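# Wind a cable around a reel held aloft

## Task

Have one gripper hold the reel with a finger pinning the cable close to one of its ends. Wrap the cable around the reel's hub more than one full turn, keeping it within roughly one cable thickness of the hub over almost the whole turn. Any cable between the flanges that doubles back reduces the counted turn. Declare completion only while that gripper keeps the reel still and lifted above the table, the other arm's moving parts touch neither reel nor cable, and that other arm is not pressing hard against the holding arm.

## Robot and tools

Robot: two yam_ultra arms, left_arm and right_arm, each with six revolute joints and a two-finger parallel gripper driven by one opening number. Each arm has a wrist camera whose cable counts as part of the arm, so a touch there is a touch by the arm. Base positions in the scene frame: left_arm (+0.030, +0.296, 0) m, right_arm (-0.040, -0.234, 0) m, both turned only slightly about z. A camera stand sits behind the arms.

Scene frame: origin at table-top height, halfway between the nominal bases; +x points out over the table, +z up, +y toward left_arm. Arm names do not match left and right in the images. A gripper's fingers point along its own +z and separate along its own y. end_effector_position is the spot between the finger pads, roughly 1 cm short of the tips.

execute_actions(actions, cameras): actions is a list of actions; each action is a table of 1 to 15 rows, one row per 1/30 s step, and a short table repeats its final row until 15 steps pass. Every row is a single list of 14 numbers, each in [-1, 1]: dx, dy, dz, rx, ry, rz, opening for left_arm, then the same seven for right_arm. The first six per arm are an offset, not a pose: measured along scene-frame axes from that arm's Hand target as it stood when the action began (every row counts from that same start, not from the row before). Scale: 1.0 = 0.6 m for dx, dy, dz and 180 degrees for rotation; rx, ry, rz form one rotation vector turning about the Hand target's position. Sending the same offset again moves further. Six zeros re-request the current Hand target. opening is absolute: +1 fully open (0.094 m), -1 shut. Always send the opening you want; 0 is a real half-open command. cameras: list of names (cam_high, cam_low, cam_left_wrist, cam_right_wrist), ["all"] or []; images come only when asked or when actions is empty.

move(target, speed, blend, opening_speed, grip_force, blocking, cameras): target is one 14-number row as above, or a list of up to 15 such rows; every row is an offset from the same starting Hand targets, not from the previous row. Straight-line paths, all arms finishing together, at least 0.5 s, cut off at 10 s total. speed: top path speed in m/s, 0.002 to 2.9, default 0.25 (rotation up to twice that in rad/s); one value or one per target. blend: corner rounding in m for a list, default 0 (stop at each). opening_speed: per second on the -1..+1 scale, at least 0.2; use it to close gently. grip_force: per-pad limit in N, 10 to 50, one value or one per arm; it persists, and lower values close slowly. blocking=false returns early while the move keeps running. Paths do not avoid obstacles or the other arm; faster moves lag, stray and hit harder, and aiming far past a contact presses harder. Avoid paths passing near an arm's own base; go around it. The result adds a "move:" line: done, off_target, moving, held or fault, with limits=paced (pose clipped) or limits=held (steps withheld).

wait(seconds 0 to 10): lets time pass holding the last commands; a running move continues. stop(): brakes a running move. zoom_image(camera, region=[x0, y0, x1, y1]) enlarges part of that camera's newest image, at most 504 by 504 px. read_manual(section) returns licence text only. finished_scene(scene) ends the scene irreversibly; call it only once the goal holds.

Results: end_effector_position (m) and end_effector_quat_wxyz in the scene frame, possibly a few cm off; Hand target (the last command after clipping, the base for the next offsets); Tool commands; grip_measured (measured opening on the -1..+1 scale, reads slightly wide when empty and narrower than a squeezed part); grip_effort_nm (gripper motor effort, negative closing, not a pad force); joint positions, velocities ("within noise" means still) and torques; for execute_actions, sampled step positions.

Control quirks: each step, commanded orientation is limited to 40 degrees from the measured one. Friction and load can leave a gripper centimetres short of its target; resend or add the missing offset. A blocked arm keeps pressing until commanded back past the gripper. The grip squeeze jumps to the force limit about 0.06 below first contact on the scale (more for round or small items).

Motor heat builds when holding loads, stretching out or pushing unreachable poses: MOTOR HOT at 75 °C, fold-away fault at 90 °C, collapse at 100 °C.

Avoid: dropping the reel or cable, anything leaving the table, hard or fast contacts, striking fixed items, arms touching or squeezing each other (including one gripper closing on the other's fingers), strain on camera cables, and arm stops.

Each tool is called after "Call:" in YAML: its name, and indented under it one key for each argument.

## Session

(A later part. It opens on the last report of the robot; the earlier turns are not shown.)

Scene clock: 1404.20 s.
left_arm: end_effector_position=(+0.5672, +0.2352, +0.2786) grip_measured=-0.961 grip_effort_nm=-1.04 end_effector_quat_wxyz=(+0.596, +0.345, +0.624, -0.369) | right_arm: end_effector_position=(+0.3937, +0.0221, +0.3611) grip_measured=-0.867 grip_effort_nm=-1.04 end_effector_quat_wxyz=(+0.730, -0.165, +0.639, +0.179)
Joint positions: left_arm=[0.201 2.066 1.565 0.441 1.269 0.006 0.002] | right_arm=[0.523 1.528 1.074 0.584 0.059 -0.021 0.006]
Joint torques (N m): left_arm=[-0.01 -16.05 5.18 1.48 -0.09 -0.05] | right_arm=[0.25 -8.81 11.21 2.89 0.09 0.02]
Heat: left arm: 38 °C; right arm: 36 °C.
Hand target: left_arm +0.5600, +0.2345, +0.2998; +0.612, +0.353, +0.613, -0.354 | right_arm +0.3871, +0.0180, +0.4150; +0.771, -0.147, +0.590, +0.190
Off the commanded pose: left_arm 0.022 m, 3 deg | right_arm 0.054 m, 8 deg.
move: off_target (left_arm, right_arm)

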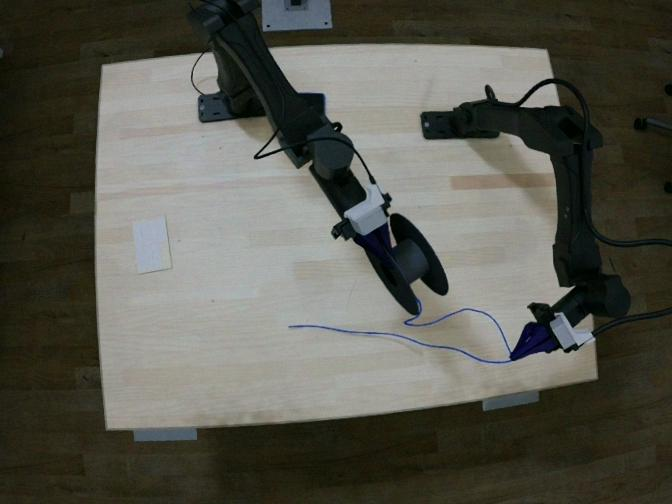

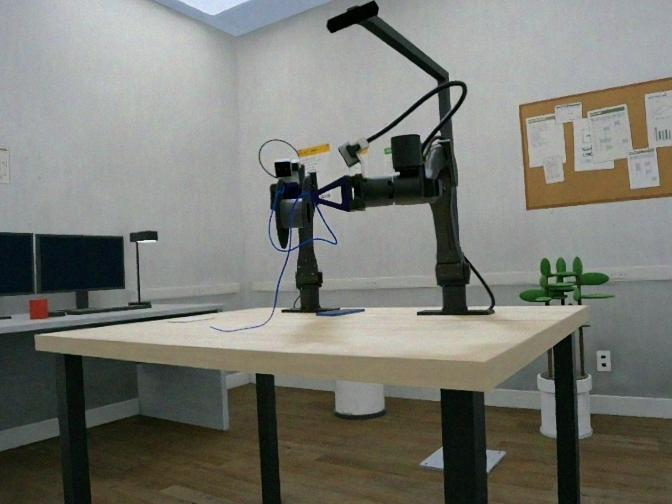

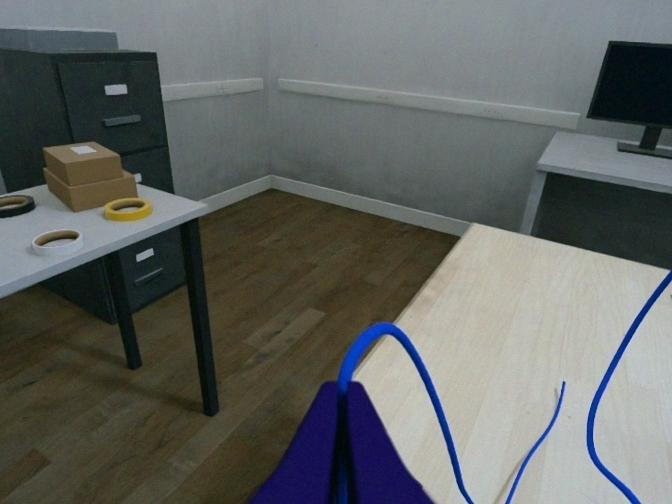

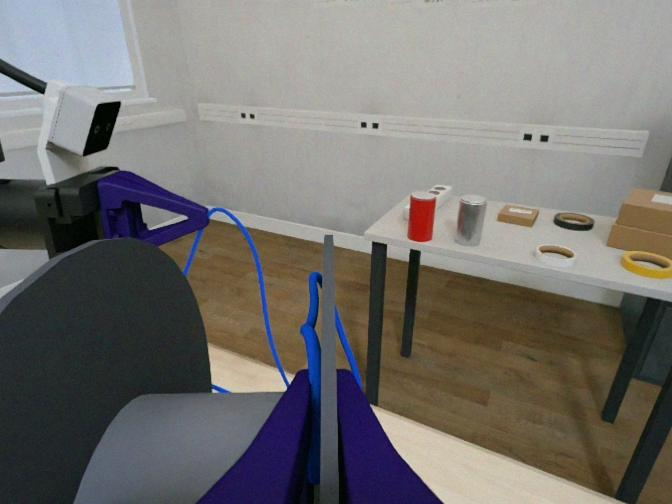

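Call:
zoom_image:
  camera: "cam_right_wrist"
  region: [180, 180, 440, 420]

Call:
zoom_image:
  camera: "cam_high"
  region: [340, 180, 540, 380]

Call:
zoom_image:
  camera: "cam_low"
  region: [230, 140, 360, 270]

Scaled by 1.938.

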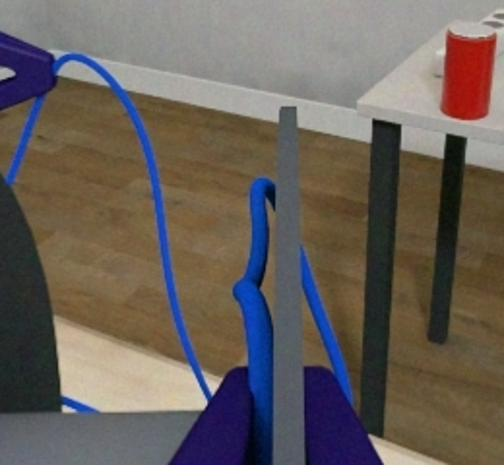

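Scaled by 2.520.

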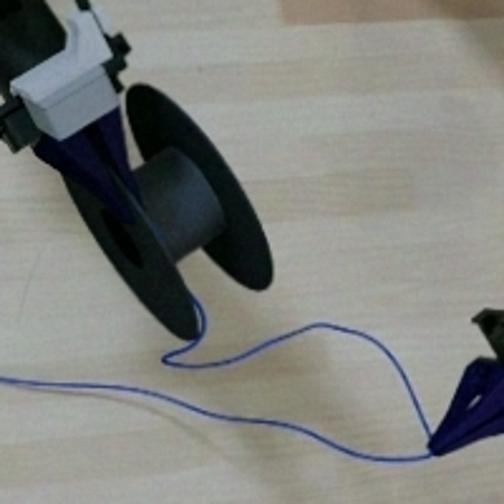

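Scaled by 3.877.

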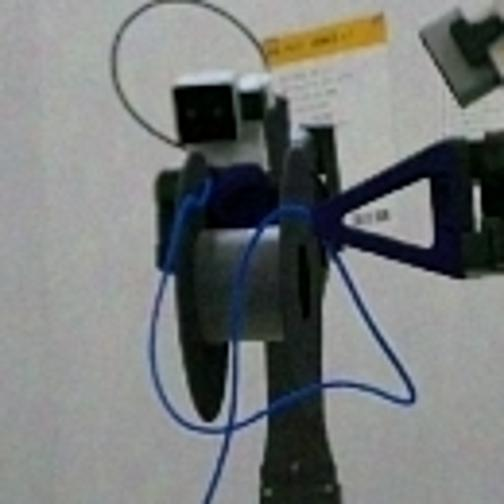

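Call:
move:
  target: [0.01,0.0758,0.1387,0,0,0,-1.0,-0.1333,-0.07,0,0,0,0,-1.0]
  speed: 0.15
  cameras: ["all"]

Call:
zoom_image:
  camera: "cam_right_wrist"
  region: [180, 180, 440, 420]

Call:
zoom_image:
  camera: "cam_high"
  region: [320, 180, 540, 380]

Scene clock: 1576.27 s.
left_arm: end_effector_position=(+0.5674, +0.2797, +0.3746) grip_measured=-0.961 grip_effort_nm=-1.03 end_effector_quat_wxyz=(+0.608, +0.341, +0.620, -0.360) | right_arm: end_effector_position=(+0.3170, -0.0194, +0.3923) grip_measured=-0.867 grip_effort_nm=-1.03 end_effector_quat_wxyz=(+0.747, -0.159, +0.620, +0.181)
Joint positions: left_arm=[0.292 2.066 1.922 0.137 1.338 -0.026 0.002] | right_arm=[0.545 1.177 0.875 0.485 0.084 -0.028 0.006]
Joint torques (N m): left_arm=[0.17 -11.58 9.22 1.08 0.11 0.14] | right_arm=[0.69 -5.82 6.86 2.89 0.09 0.01]
Heat: left arm: 53 °C; right arm: 44 °C.
Hand target: left_arm +0.5660, +0.2800, +0.3830; +0.612, +0.353, +0.613, -0.354 | right_arm +0.3072, -0.0240, +0.4149; +0.771, -0.147, +0.589, +0.190
Off the commanded pose: left_arm 0.008 m, 2 deg | right_arm 0.025 m, 5 deg.
move: off_target (right_arm)

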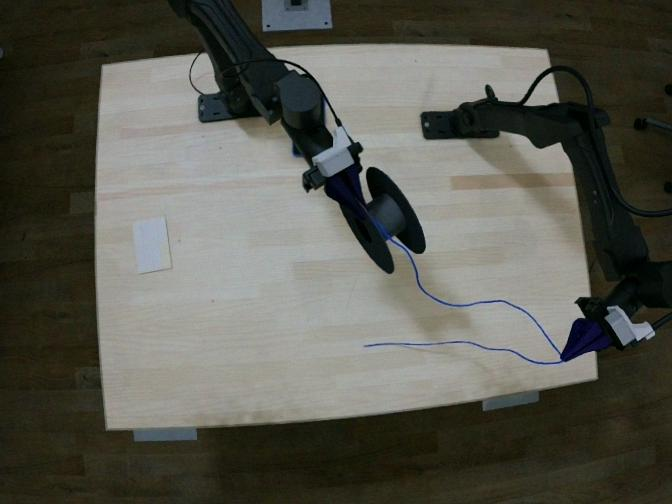

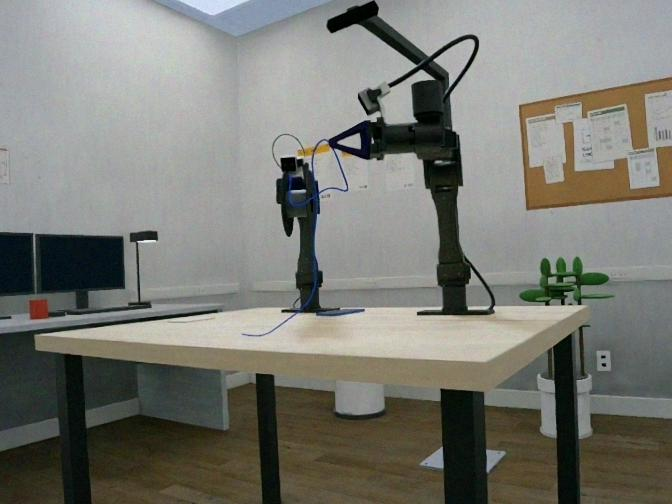

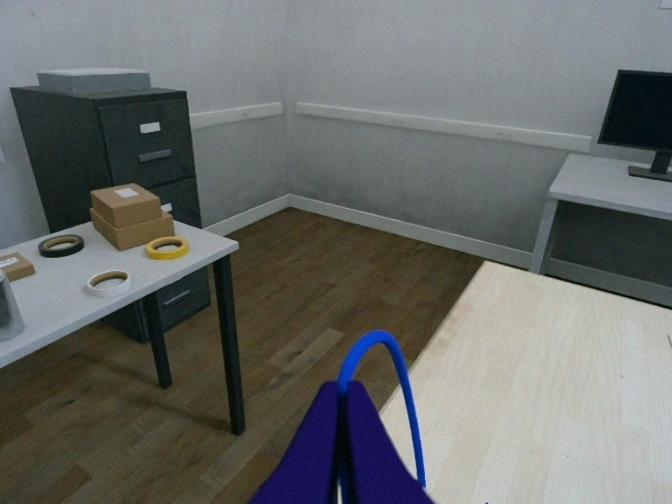

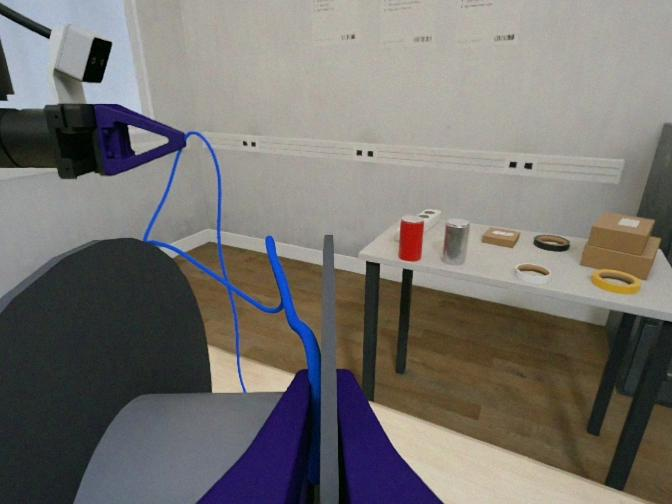

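Scaled by 1.938.

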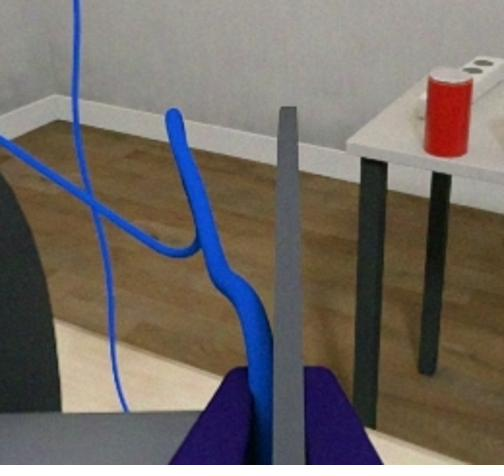

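Scaled by 2.291.

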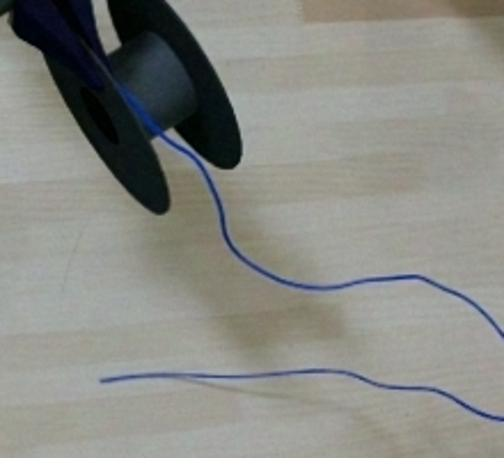

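Call:
move:
  target:
    - [0.0108,-0.0338,-0.278,0,0,0,-1.0,0,0,0,0,0,0,-1.0]
    - [-0.0342,-0.1433,-0.458,0,0,0,-1.0,0.1017,0.0058,0.0533,0,0,0,-1.0]
    - [-0.1183,-0.2833,-0.5217,0,0,0,-1.0,0.2033,0.0117,0.1233,0,0,0,-1.0]
  speed: 0.15
  blend: [0.03,0.03,0]
  cameras: ["all"]

Call:
zoom_image:
  camera: "cam_right_wrist"
  region: [180, 180, 440, 420]

Call:
zoom_image:
  camera: "cam_low"
  region: [200, 130, 400, 330]

Scene clock: 1606.73 s.
left_arm: end_effector_position=(+0.4953, +0.1075, +0.0781) grip_measured=-0.961 grip_effort_nm=-1.03 end_effector_quat_wxyz=(+0.603, +0.358, +0.615, -0.360) | right_arm: end_effector_position=(+0.4330, -0.0133, +0.4439) grip_measured=-0.867 grip_effort_nm=-1.04 end_effector_quat_wxyz=(+0.736, -0.159, +0.634, +0.178)
Joint positions: left_arm=[-0.092 2.328 0.957 1.347 0.982 0.008 0.002] | right_arm=[0.38 1.583 1.44 0.291 -0.072 0.003 0.006]
Joint torques (N m): left_arm=[0.17 -8.36 2.99 2.03 -0.12 -0.05] | right_arm=[-0.55 -7.15 11.7 2.89 -0.06 0.17]
Heat: left arm: 47 °C; right arm: 49 °C.
Hand target: left_arm +0.4951, +0.1101, +0.0700; +0.612, +0.353, +0.613, -0.354 | right_arm +0.4290, -0.0170, +0.4890; +0.771, -0.147, +0.589, +0.190
Off the commanded pose: left_arm 0.009 m, 1 deg | right_arm 0.045 m, 7 deg.
move: off_target (right_arm)

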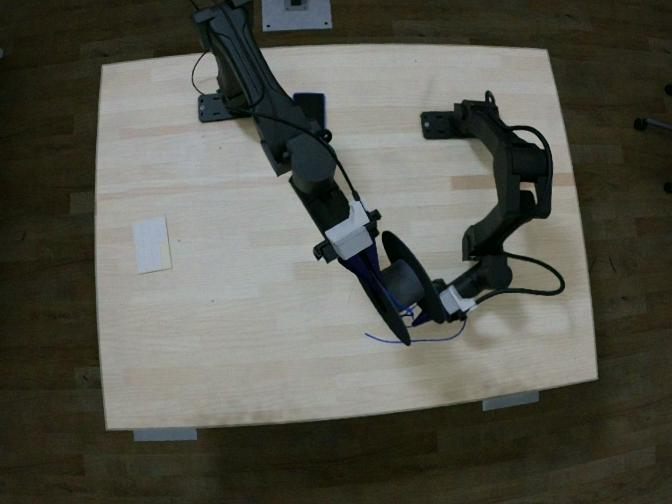

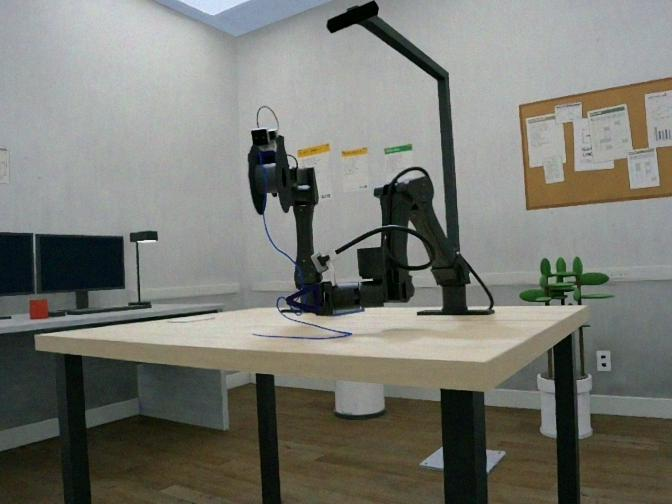

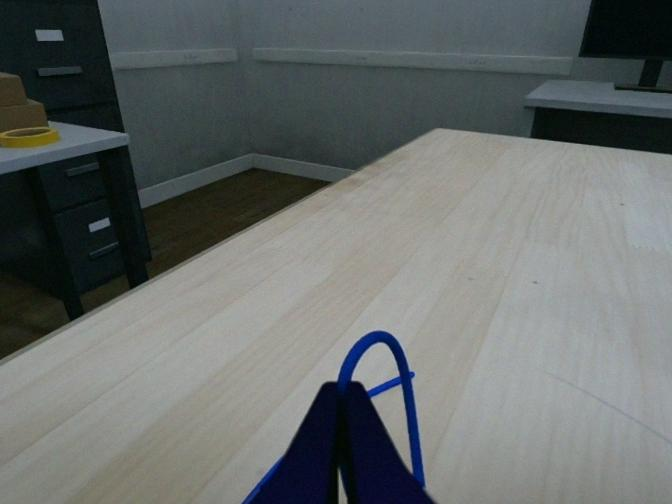

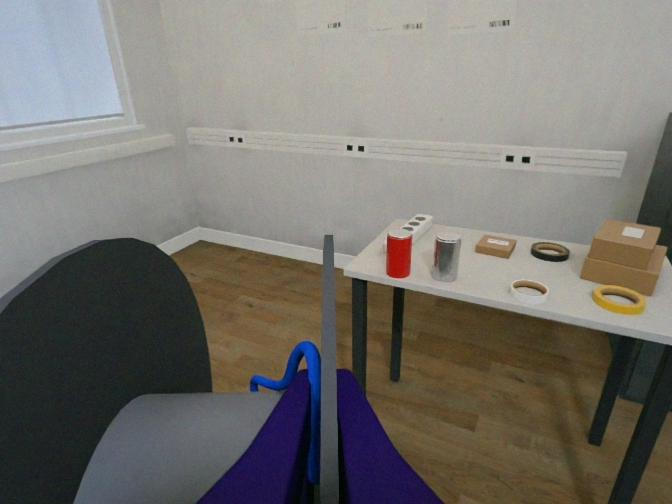

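Scaled by 1.938.

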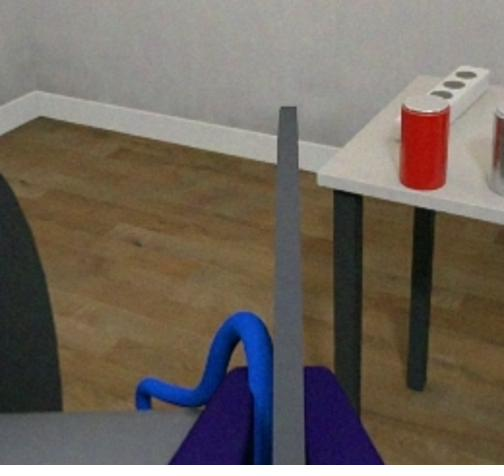

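Scaled by 2.520.

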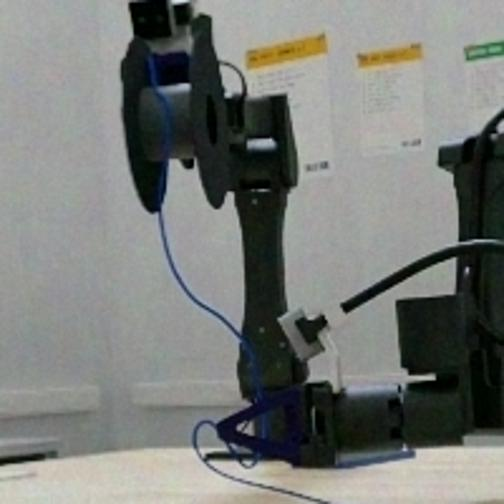

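Call:
move:
  target:
    - [-0.1295,-0.0652,0.045,0,0,0,-1.0,0,0,0,0,0,0,-1.0]
    - [-0.325,-0.1587,0.1283,0,0,0,-1.0,0,0,0,0,0,0,-1.0]
    - [-0.4137,-0.2052,0.345,0,0,0,-1.0,0,0,0,0,0,0,-1.0]
  speed: 0.12
  blend: [0.03,0.04,0]
  cameras: ["all"]

Call:
zoom_image:
  camera: "cam_low"
  region: [200, 130, 400, 330]

Call:
zoom_image:
  camera: "cam_high"
  region: [300, 200, 480, 360]

Scene clock: 1653.37 s.
left_arm: end_effector_position=(+0.2461, -0.0132, +0.2549) grip_measured=-0.961 grip_effort_nm=-1.03 end_effector_quat_wxyz=(+0.593, +0.362, +0.628, -0.351) | right_arm: end_effector_position=(+0.4330, -0.0132, +0.4437) grip_measured=-0.867 grip_effort_nm=-1.04 end_effector_quat_wxyz=(+0.736, -0.159, +0.634, +0.178)
Joint positions: left_arm=[-0.887 1.052 0.488 0.513 0.178 -0.003 0.002] | right_arm=[0.38 1.583 1.44 0.29 -0.073 0.003 0.006]
Joint torques (N m): left_arm=[-0.49 -4.44 9.25 1.66 -0.17 -0.02] | right_arm=[-0.58 -7.17 11.69 2.9 -0.06 0.17]
Heat: left arm: 39 °C; right arm: 46 °C.
Hand target: left_arm +0.2468, -0.0131, +0.2770; +0.612, +0.353, +0.613, -0.354 | right_arm +0.4290, -0.0169, +0.4890; +0.771, -0.147, +0.589, +0.190
Off the commanded pose: left_arm 0.022 m, 3 deg | right_arm 0.046 m, 7 deg.
move: off_target (left_arm, right_arm)

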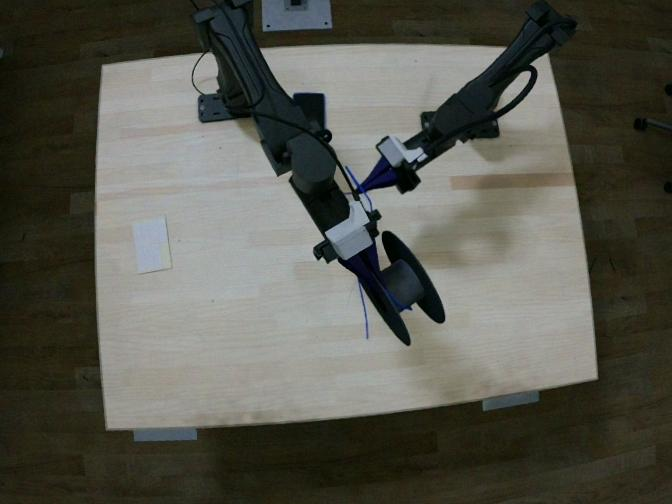

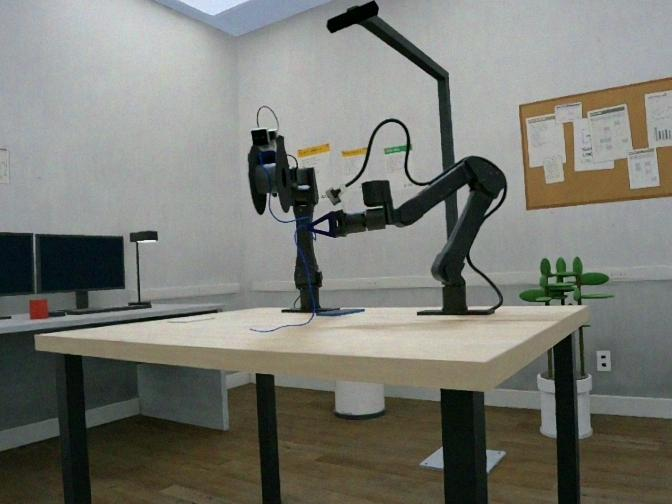

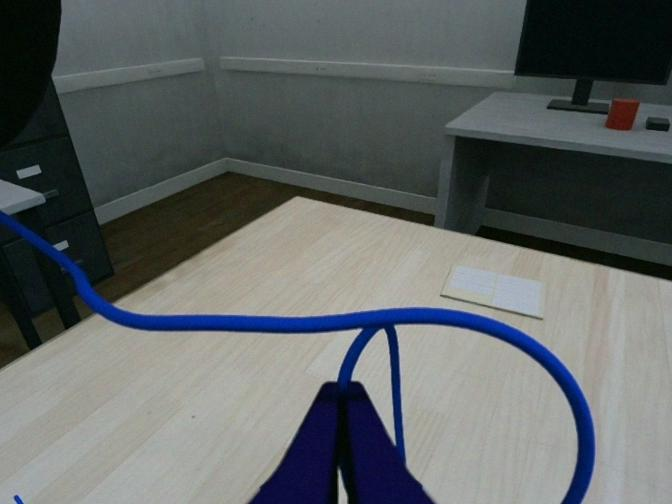

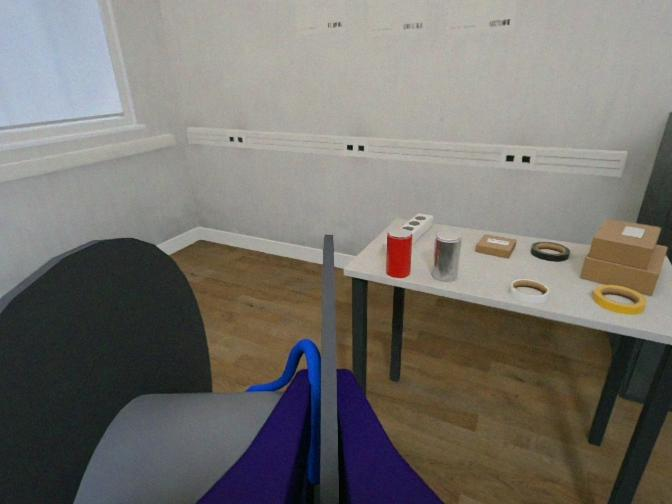

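Scaled by 2.520.

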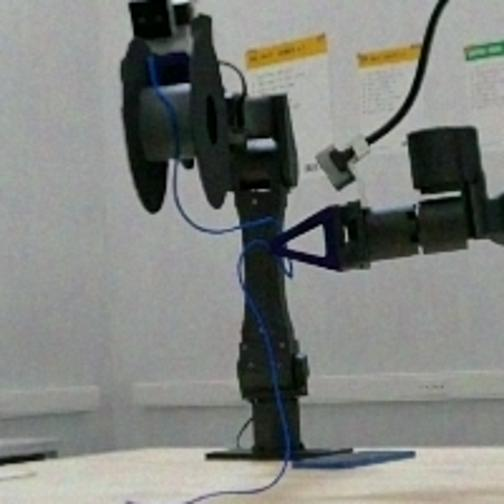

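Scaled by 2.800.

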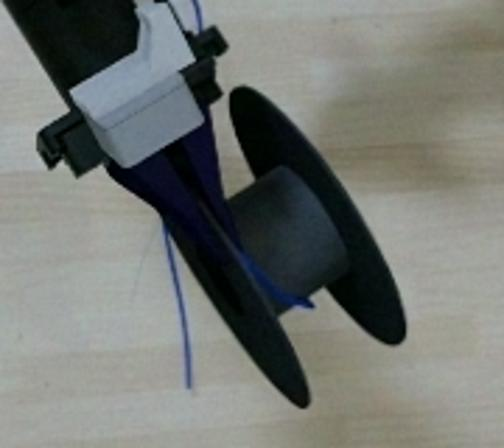

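Call:
move:
  target: [-0.045,0.09,-0.01,0,0,0,-1.0,0,0,0,0,0,0,-1.0]
  speed: 0.12
  cameras: ["cam_left_wrist","cam_low"]

Call:
zoom_image:
  camera: "cam_low"
  region: [200, 130, 400, 330]

Scene clock: 1680.63 s.
left_arm: end_effector_position=(+0.2216, +0.0388, +0.2741) grip_measured=-0.961 grip_effort_nm=-1.04 end_effector_quat_wxyz=(+0.613, +0.351, +0.613, -0.353) | right_arm: end_effector_position=(+0.4330, -0.0132, +0.4437) grip_measured=-0.867 grip_effort_nm=-1.04 end_effector_quat_wxyz=(+0.736, -0.159, +0.634, +0.178)
Joint positions: left_arm=[-0.803 0.716 0.404 0.312 0.248 -0.003 0.002] | right_arm=[0.38 1.583 1.44 0.29 -0.073 0.003 0.006]
Joint torques (N m): left_arm=[0.57 -1.62 5.74 1.63 0.13 -0.01] | right_arm=[-0.57 -7.19 11.7 2.9 -0.05 0.17]
Heat: left arm: 36 °C; right arm: 47 °C.
Hand target: left_arm +0.2198, +0.0409, +0.2709; +0.612, +0.353, +0.613, -0.354 | right_arm +0.4290, -0.0169, +0.4890; +0.771, -0.147, +0.589, +0.190
Off the commanded pose: left_arm 0.004 m, 0 deg | right_arm 0.046 m, 7 deg.
move: off_target (right_arm)
Images, in order (width x height): cam_low 672x504, cam_left_wrist 672x504.

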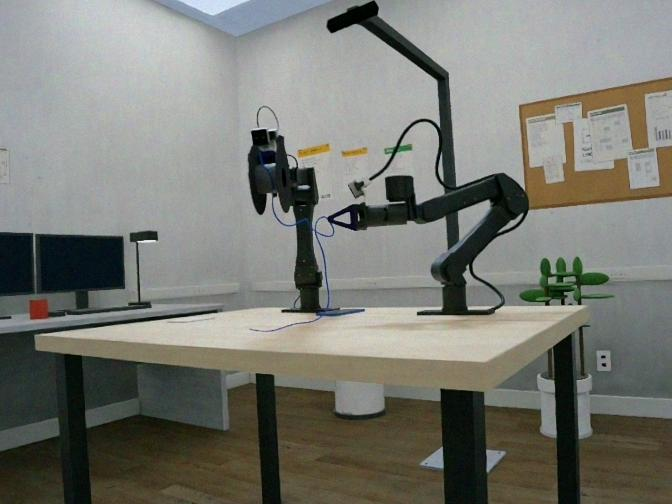

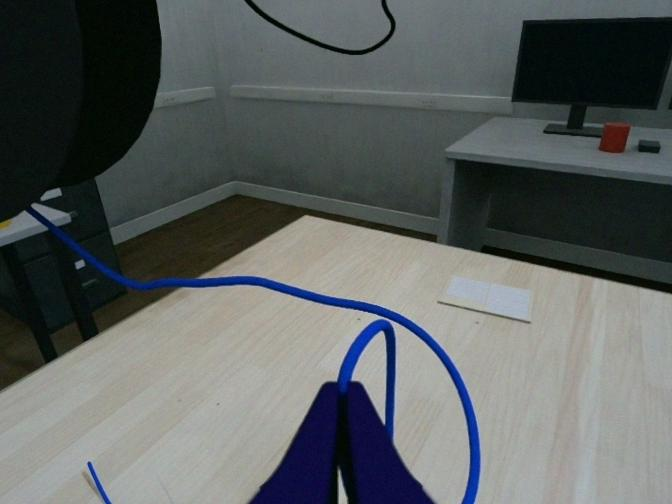

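Scaled by 2.520.

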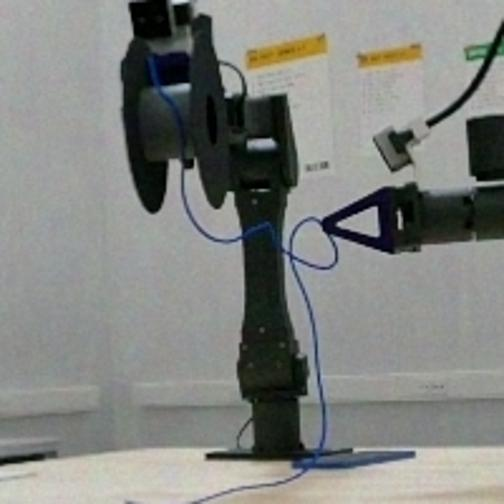

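Call:
move:
  target:
    - [0.0112,-0.0607,0.1433,0,0,0,-1.0,0,0,-0.0833,0,0,0,-1.0]
    - [0.0708,-0.0668,0.26,-0.0556,0.0962,0,-1.0,0,0,-0.1667,0,0,0,-1.0]
  speed: 0.12
  blend: [0.03,0]
  cameras: ["all"]

Call:
zoom_image:
  camera: "cam_low"
  region: [200, 130, 400, 330]

Call:
zoom_image:
  camera: "cam_high"
  region: [300, 200, 480, 360]

Scene clock: 1699.77 s.
left_arm: end_effector_position=(+0.2617, +0.0005, +0.4145) grip_measured=-0.961 grip_effort_nm=-1.04 end_effector_quat_wxyz=(+0.537, +0.242, +0.672, -0.449) | right_arm: end_effector_position=(+0.4326, -0.0133, +0.3664) grip_measured=-0.867 grip_effort_nm=-1.04 end_effector_quat_wxyz=(+0.744, -0.157, +0.624, +0.180)
Joint positions: left_arm=[-0.793 1.041 1.095 -0.075 0.258 -0.346 0.002] | right_arm=[0.38 1.608 1.13 0.651 -0.073 0.003 0.006]
Joint torques (N m): left_arm=[0.55 -1.89 9.48 1.6 0.13 -0.05] | right_arm=[-0.51 -7.19 7.13 3.16 -0.05 0.17]
Heat: left arm: 36 °C; right arm: 48 °C.
Hand target: left_arm +0.2622, +0.0008, +0.4270; +0.541, +0.242, +0.665, -0.455 | right_arm +0.4290, -0.0170, +0.3890; +0.771, -0.147, +0.589, +0.190
Off the commanded pose: left_arm 0.012 m, 1 deg | right_arm 0.023 m, 5 deg.
move: off_target (left_arm, right_arm)

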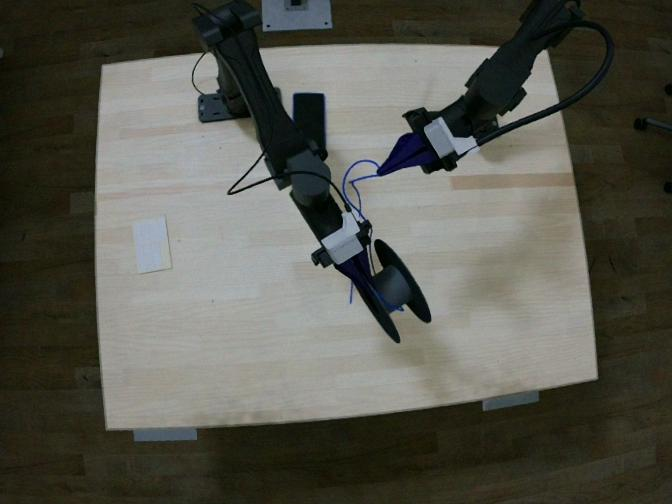

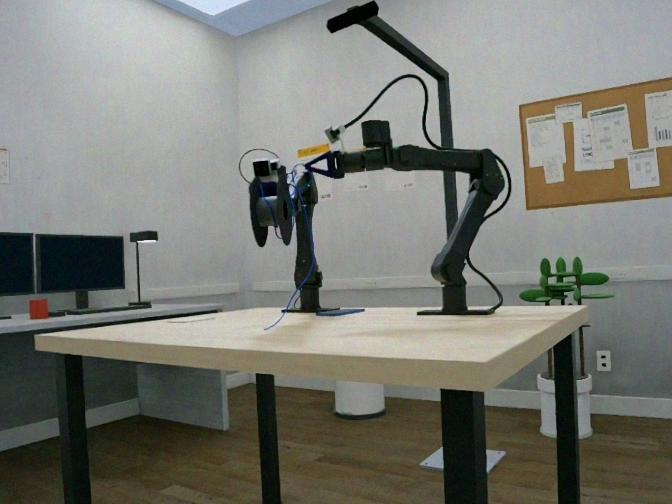

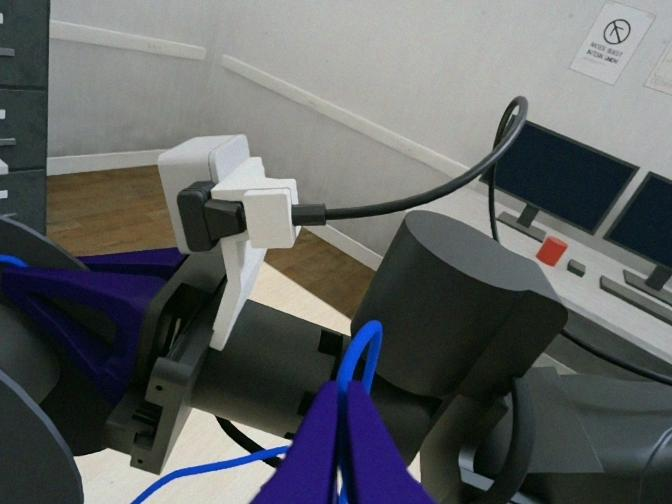

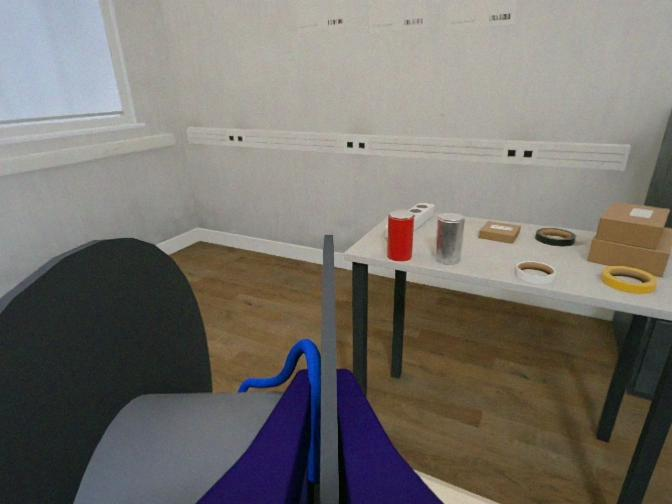

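Scaled by 2.520.

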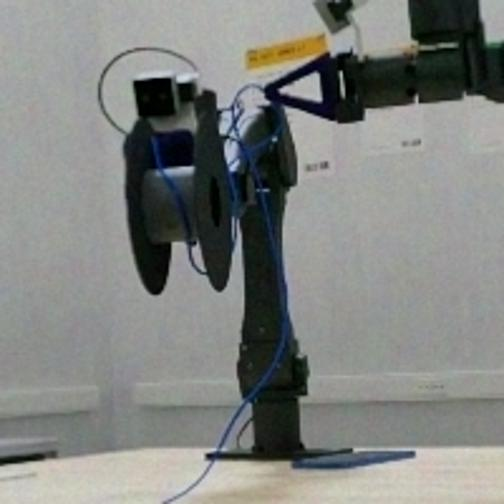

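Scaled by 2.800.

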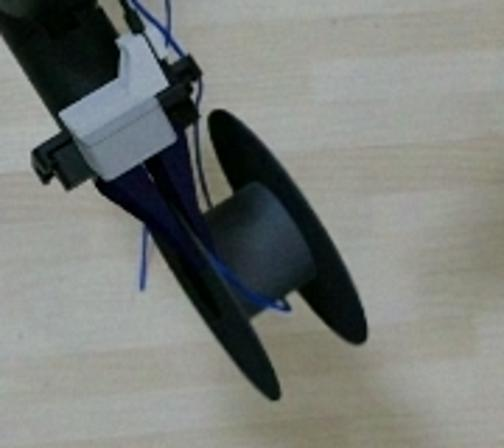

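Call:
move:
  target:
    - [0.1228,0.055,0.155,0,0,0,-1.0,0,0,0,0,0,0,-1.0]
    - [0.2557,0.1248,0.1633,0,0,0,-1.0,0,0,0,0,0,0,-1.0]
    - [0.4032,0.2023,0.105,-0.0556,0.0962,0,-1.0,0,0,0,0,0,0,-1.0]
  speed: 0.12
  blend: [0.04,0.04,0]
  cameras: ["all"]

Call:
zoom_image:
  camera: "cam_low"
  region: [200, 110, 400, 310]

Call:
zoom_image:
  camera: "cam_high"
  region: [300, 200, 480, 360]

Call:
zoom_image:
  camera: "cam_right_wrist"
  region: [40, 180, 460, 504]

Scene clock: 1732.70 s.
left_arm: end_effector_position=(+0.5010, +0.1216, +0.4822) grip_measured=-0.961 grip_effort_nm=-1.04 end_effector_quat_wxyz=(+0.446, +0.112, +0.705, -0.540) | right_arm: end_effector_position=(+0.4325, -0.0133, +0.3666) grip_measured=-0.867 grip_effort_nm=-1.04 end_effector_quat_wxyz=(+0.745, -0.157, +0.623, +0.180)
Joint positions: left_arm=[-0.061 1.816 2.042 -0.26 0.986 -0.695 0.002] | right_arm=[0.38 1.608 1.13 0.652 -0.073 0.003 0.006]
Joint torques (N m): left_arm=[0.42 -7.49 9.02 1.55 0.15 -0.11] | right_arm=[-0.5 -7.1 7.12 3.18 -0.05 0.17]
Heat: left arm: 37 °C; right arm: 48 °C.
Hand target: left_arm +0.5042, +0.1224, +0.4899; +0.454, +0.122, +0.696, -0.542 | right_arm +0.4290, -0.0170, +0.3891; +0.771, -0.147, +0.589, +0.190
Off the commanded pose: left_arm 0.008 m, 2 deg | right_arm 0.023 m, 5 deg.
move: off_target (right_arm)

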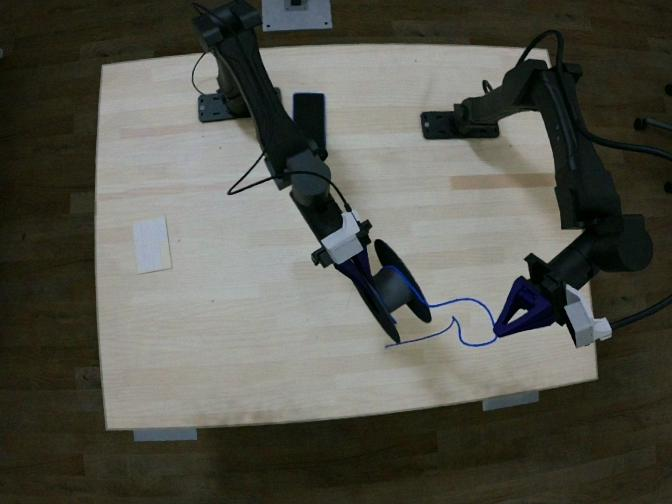

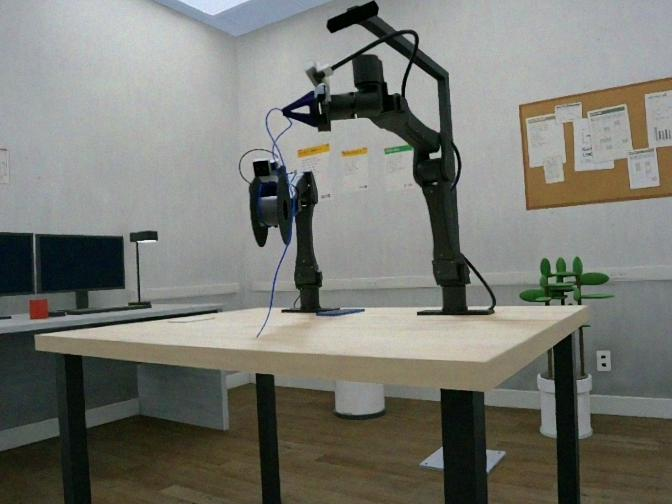

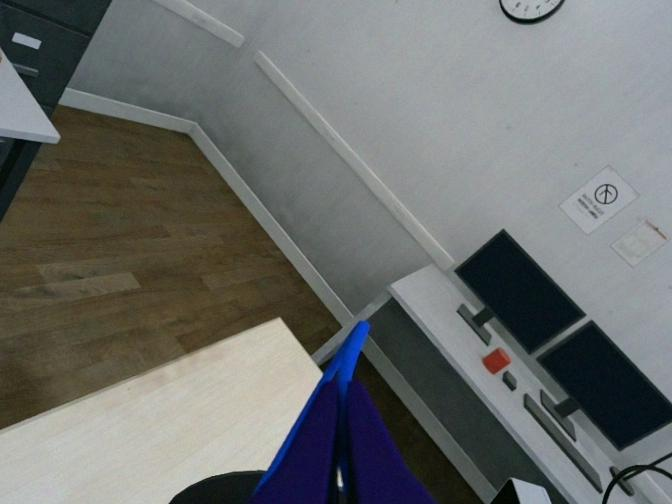

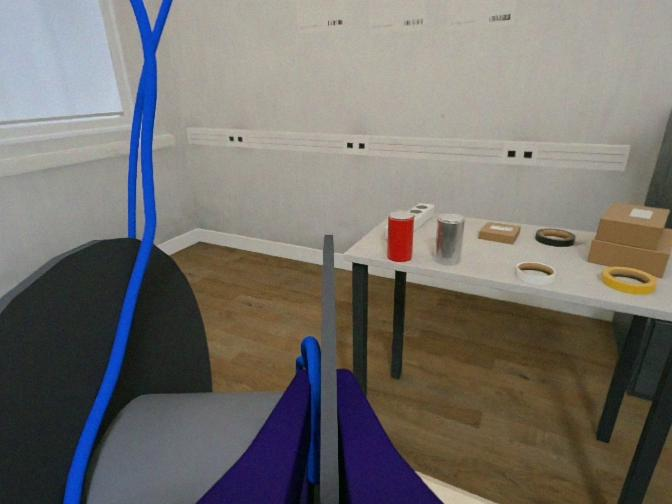

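Scaled by 2.520.

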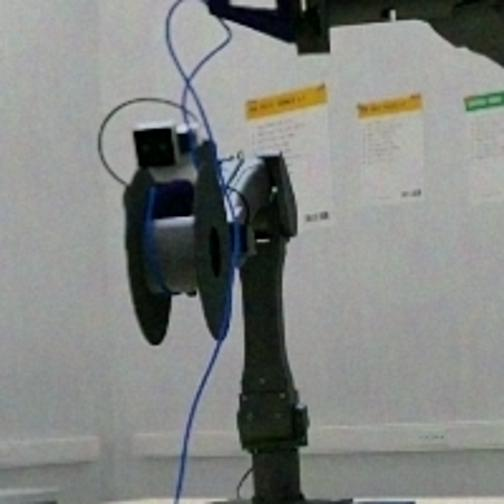

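Scaled by 2.800.

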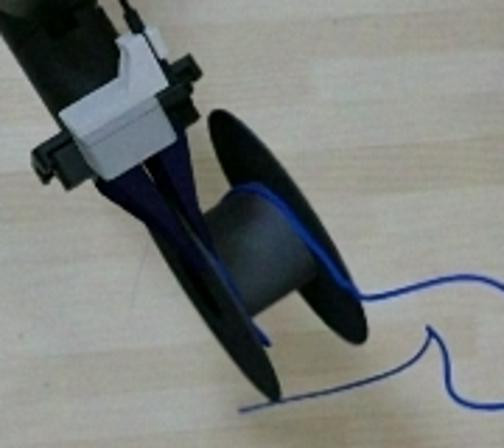

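Scaled by 1.200.

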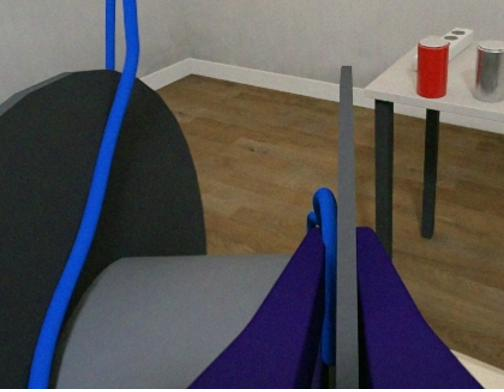

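Call:
move:
  target:
    - [0.0883,0.0462,-0.1332,-0.0833,0.1443,0,-1.0,0,0,0,0,0,0,-1.0]
    - [0.1492,-0.0158,-0.2665,-0.1528,0.2646,0,-1.0,0,0,0,0,0,0,-1.0]
  speed: 0.12
  blend: [0.03,0]
  cameras: ["all"]

Call:
zoom_image:
  camera: "cam_low"
  region: [200, 110, 400, 310]

Call:
zoom_image:
  camera: "cam_high"
  region: [300, 200, 480, 360]

Call:
zoom_image:
  camera: "cam_right_wrist"
  region: [40, 180, 460, 504]

Scene clock: 1751.03 s.
left_arm: end_effector_position=(+0.5853, +0.1152, +0.3480) grip_measured=-0.961 grip_effort_nm=-1.04 end_effector_quat_wxyz=(+0.157, -0.203, +0.674, -0.693) | right_arm: end_effector_position=(+0.4325, -0.0133, +0.3666) grip_measured=-0.867 grip_effort_nm=-1.04 end_effector_quat_wxyz=(+0.745, -0.157, +0.623, +0.180)
Joint positions: left_arm=[-0.061 2.061 1.795 0.285 1.002 -1.656 0.002] | right_arm=[0.38 1.608 1.13 0.652 -0.073 0.003 0.006]
Joint torques (N m): left_arm=[-0.53 -9.77 5.74 1.58 -0.14 -0.05] | right_arm=[-0.55 -7.2 7.09 3.19 -0.06 0.15]
Heat: left arm: 38 °C; right arm: 49 °C.
Hand target: left_arm +0.5937, +0.1128, +0.3301; +0.153, -0.213, +0.674, -0.690 | right_arm +0.4291, -0.0170, +0.3890; +0.771, -0.147, +0.589, +0.190
Off the commanded pose: left_arm 0.020 m, 1 deg | right_arm 0.023 m, 5 deg.
move: off_target (left_arm, right_arm)

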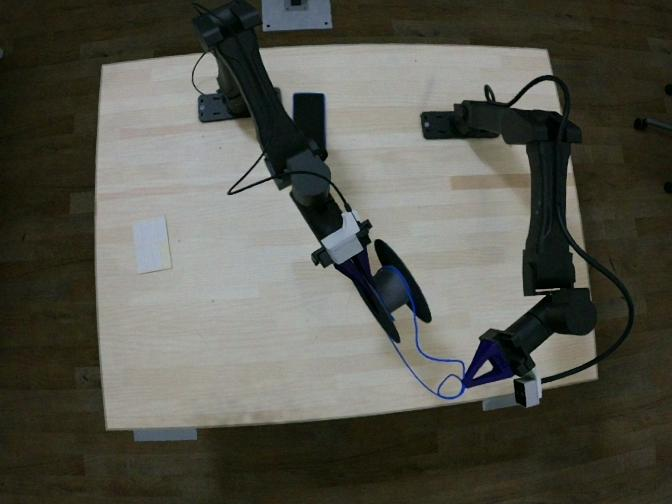

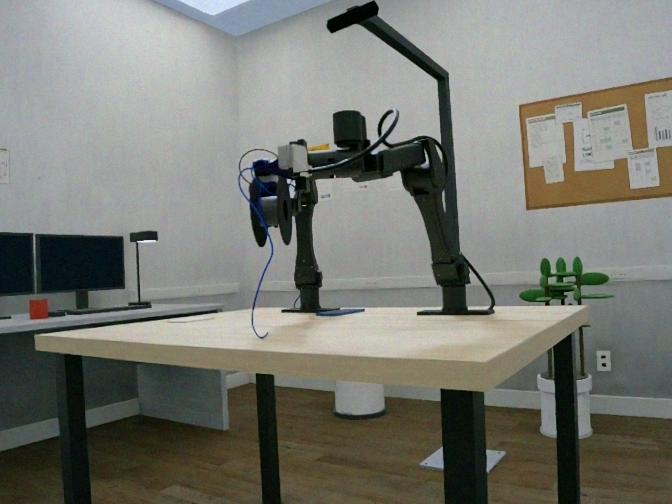

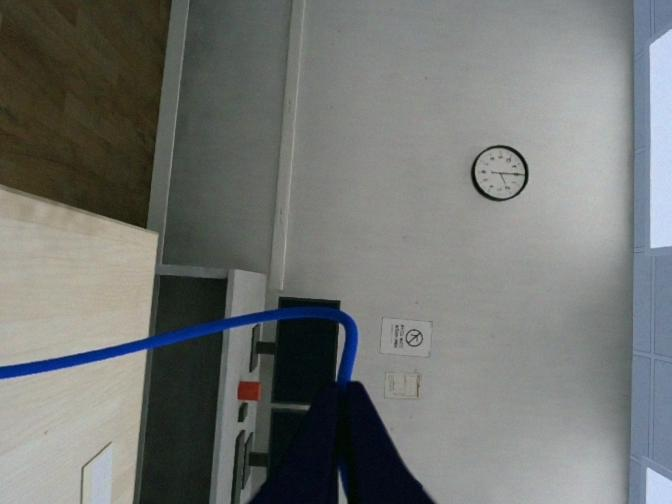

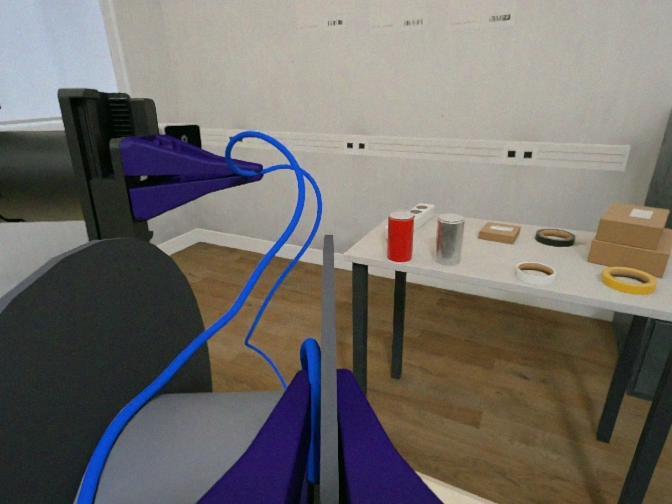

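Scaled by 2.520.

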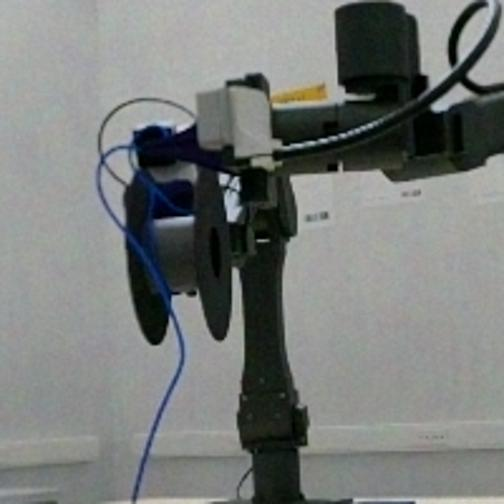

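Scaled by 2.800.

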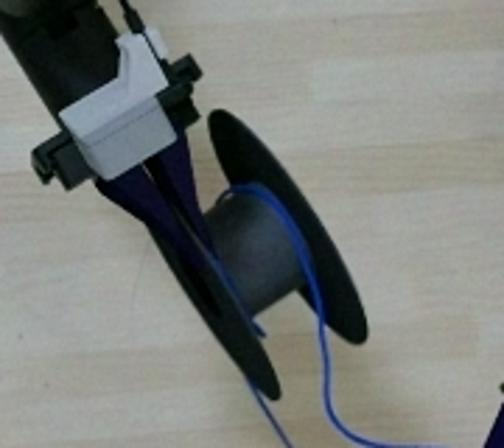

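Scaled by 1.200.

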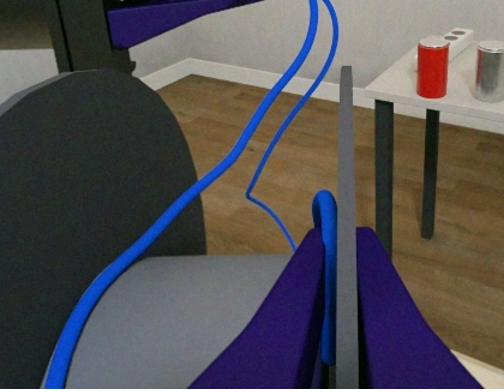

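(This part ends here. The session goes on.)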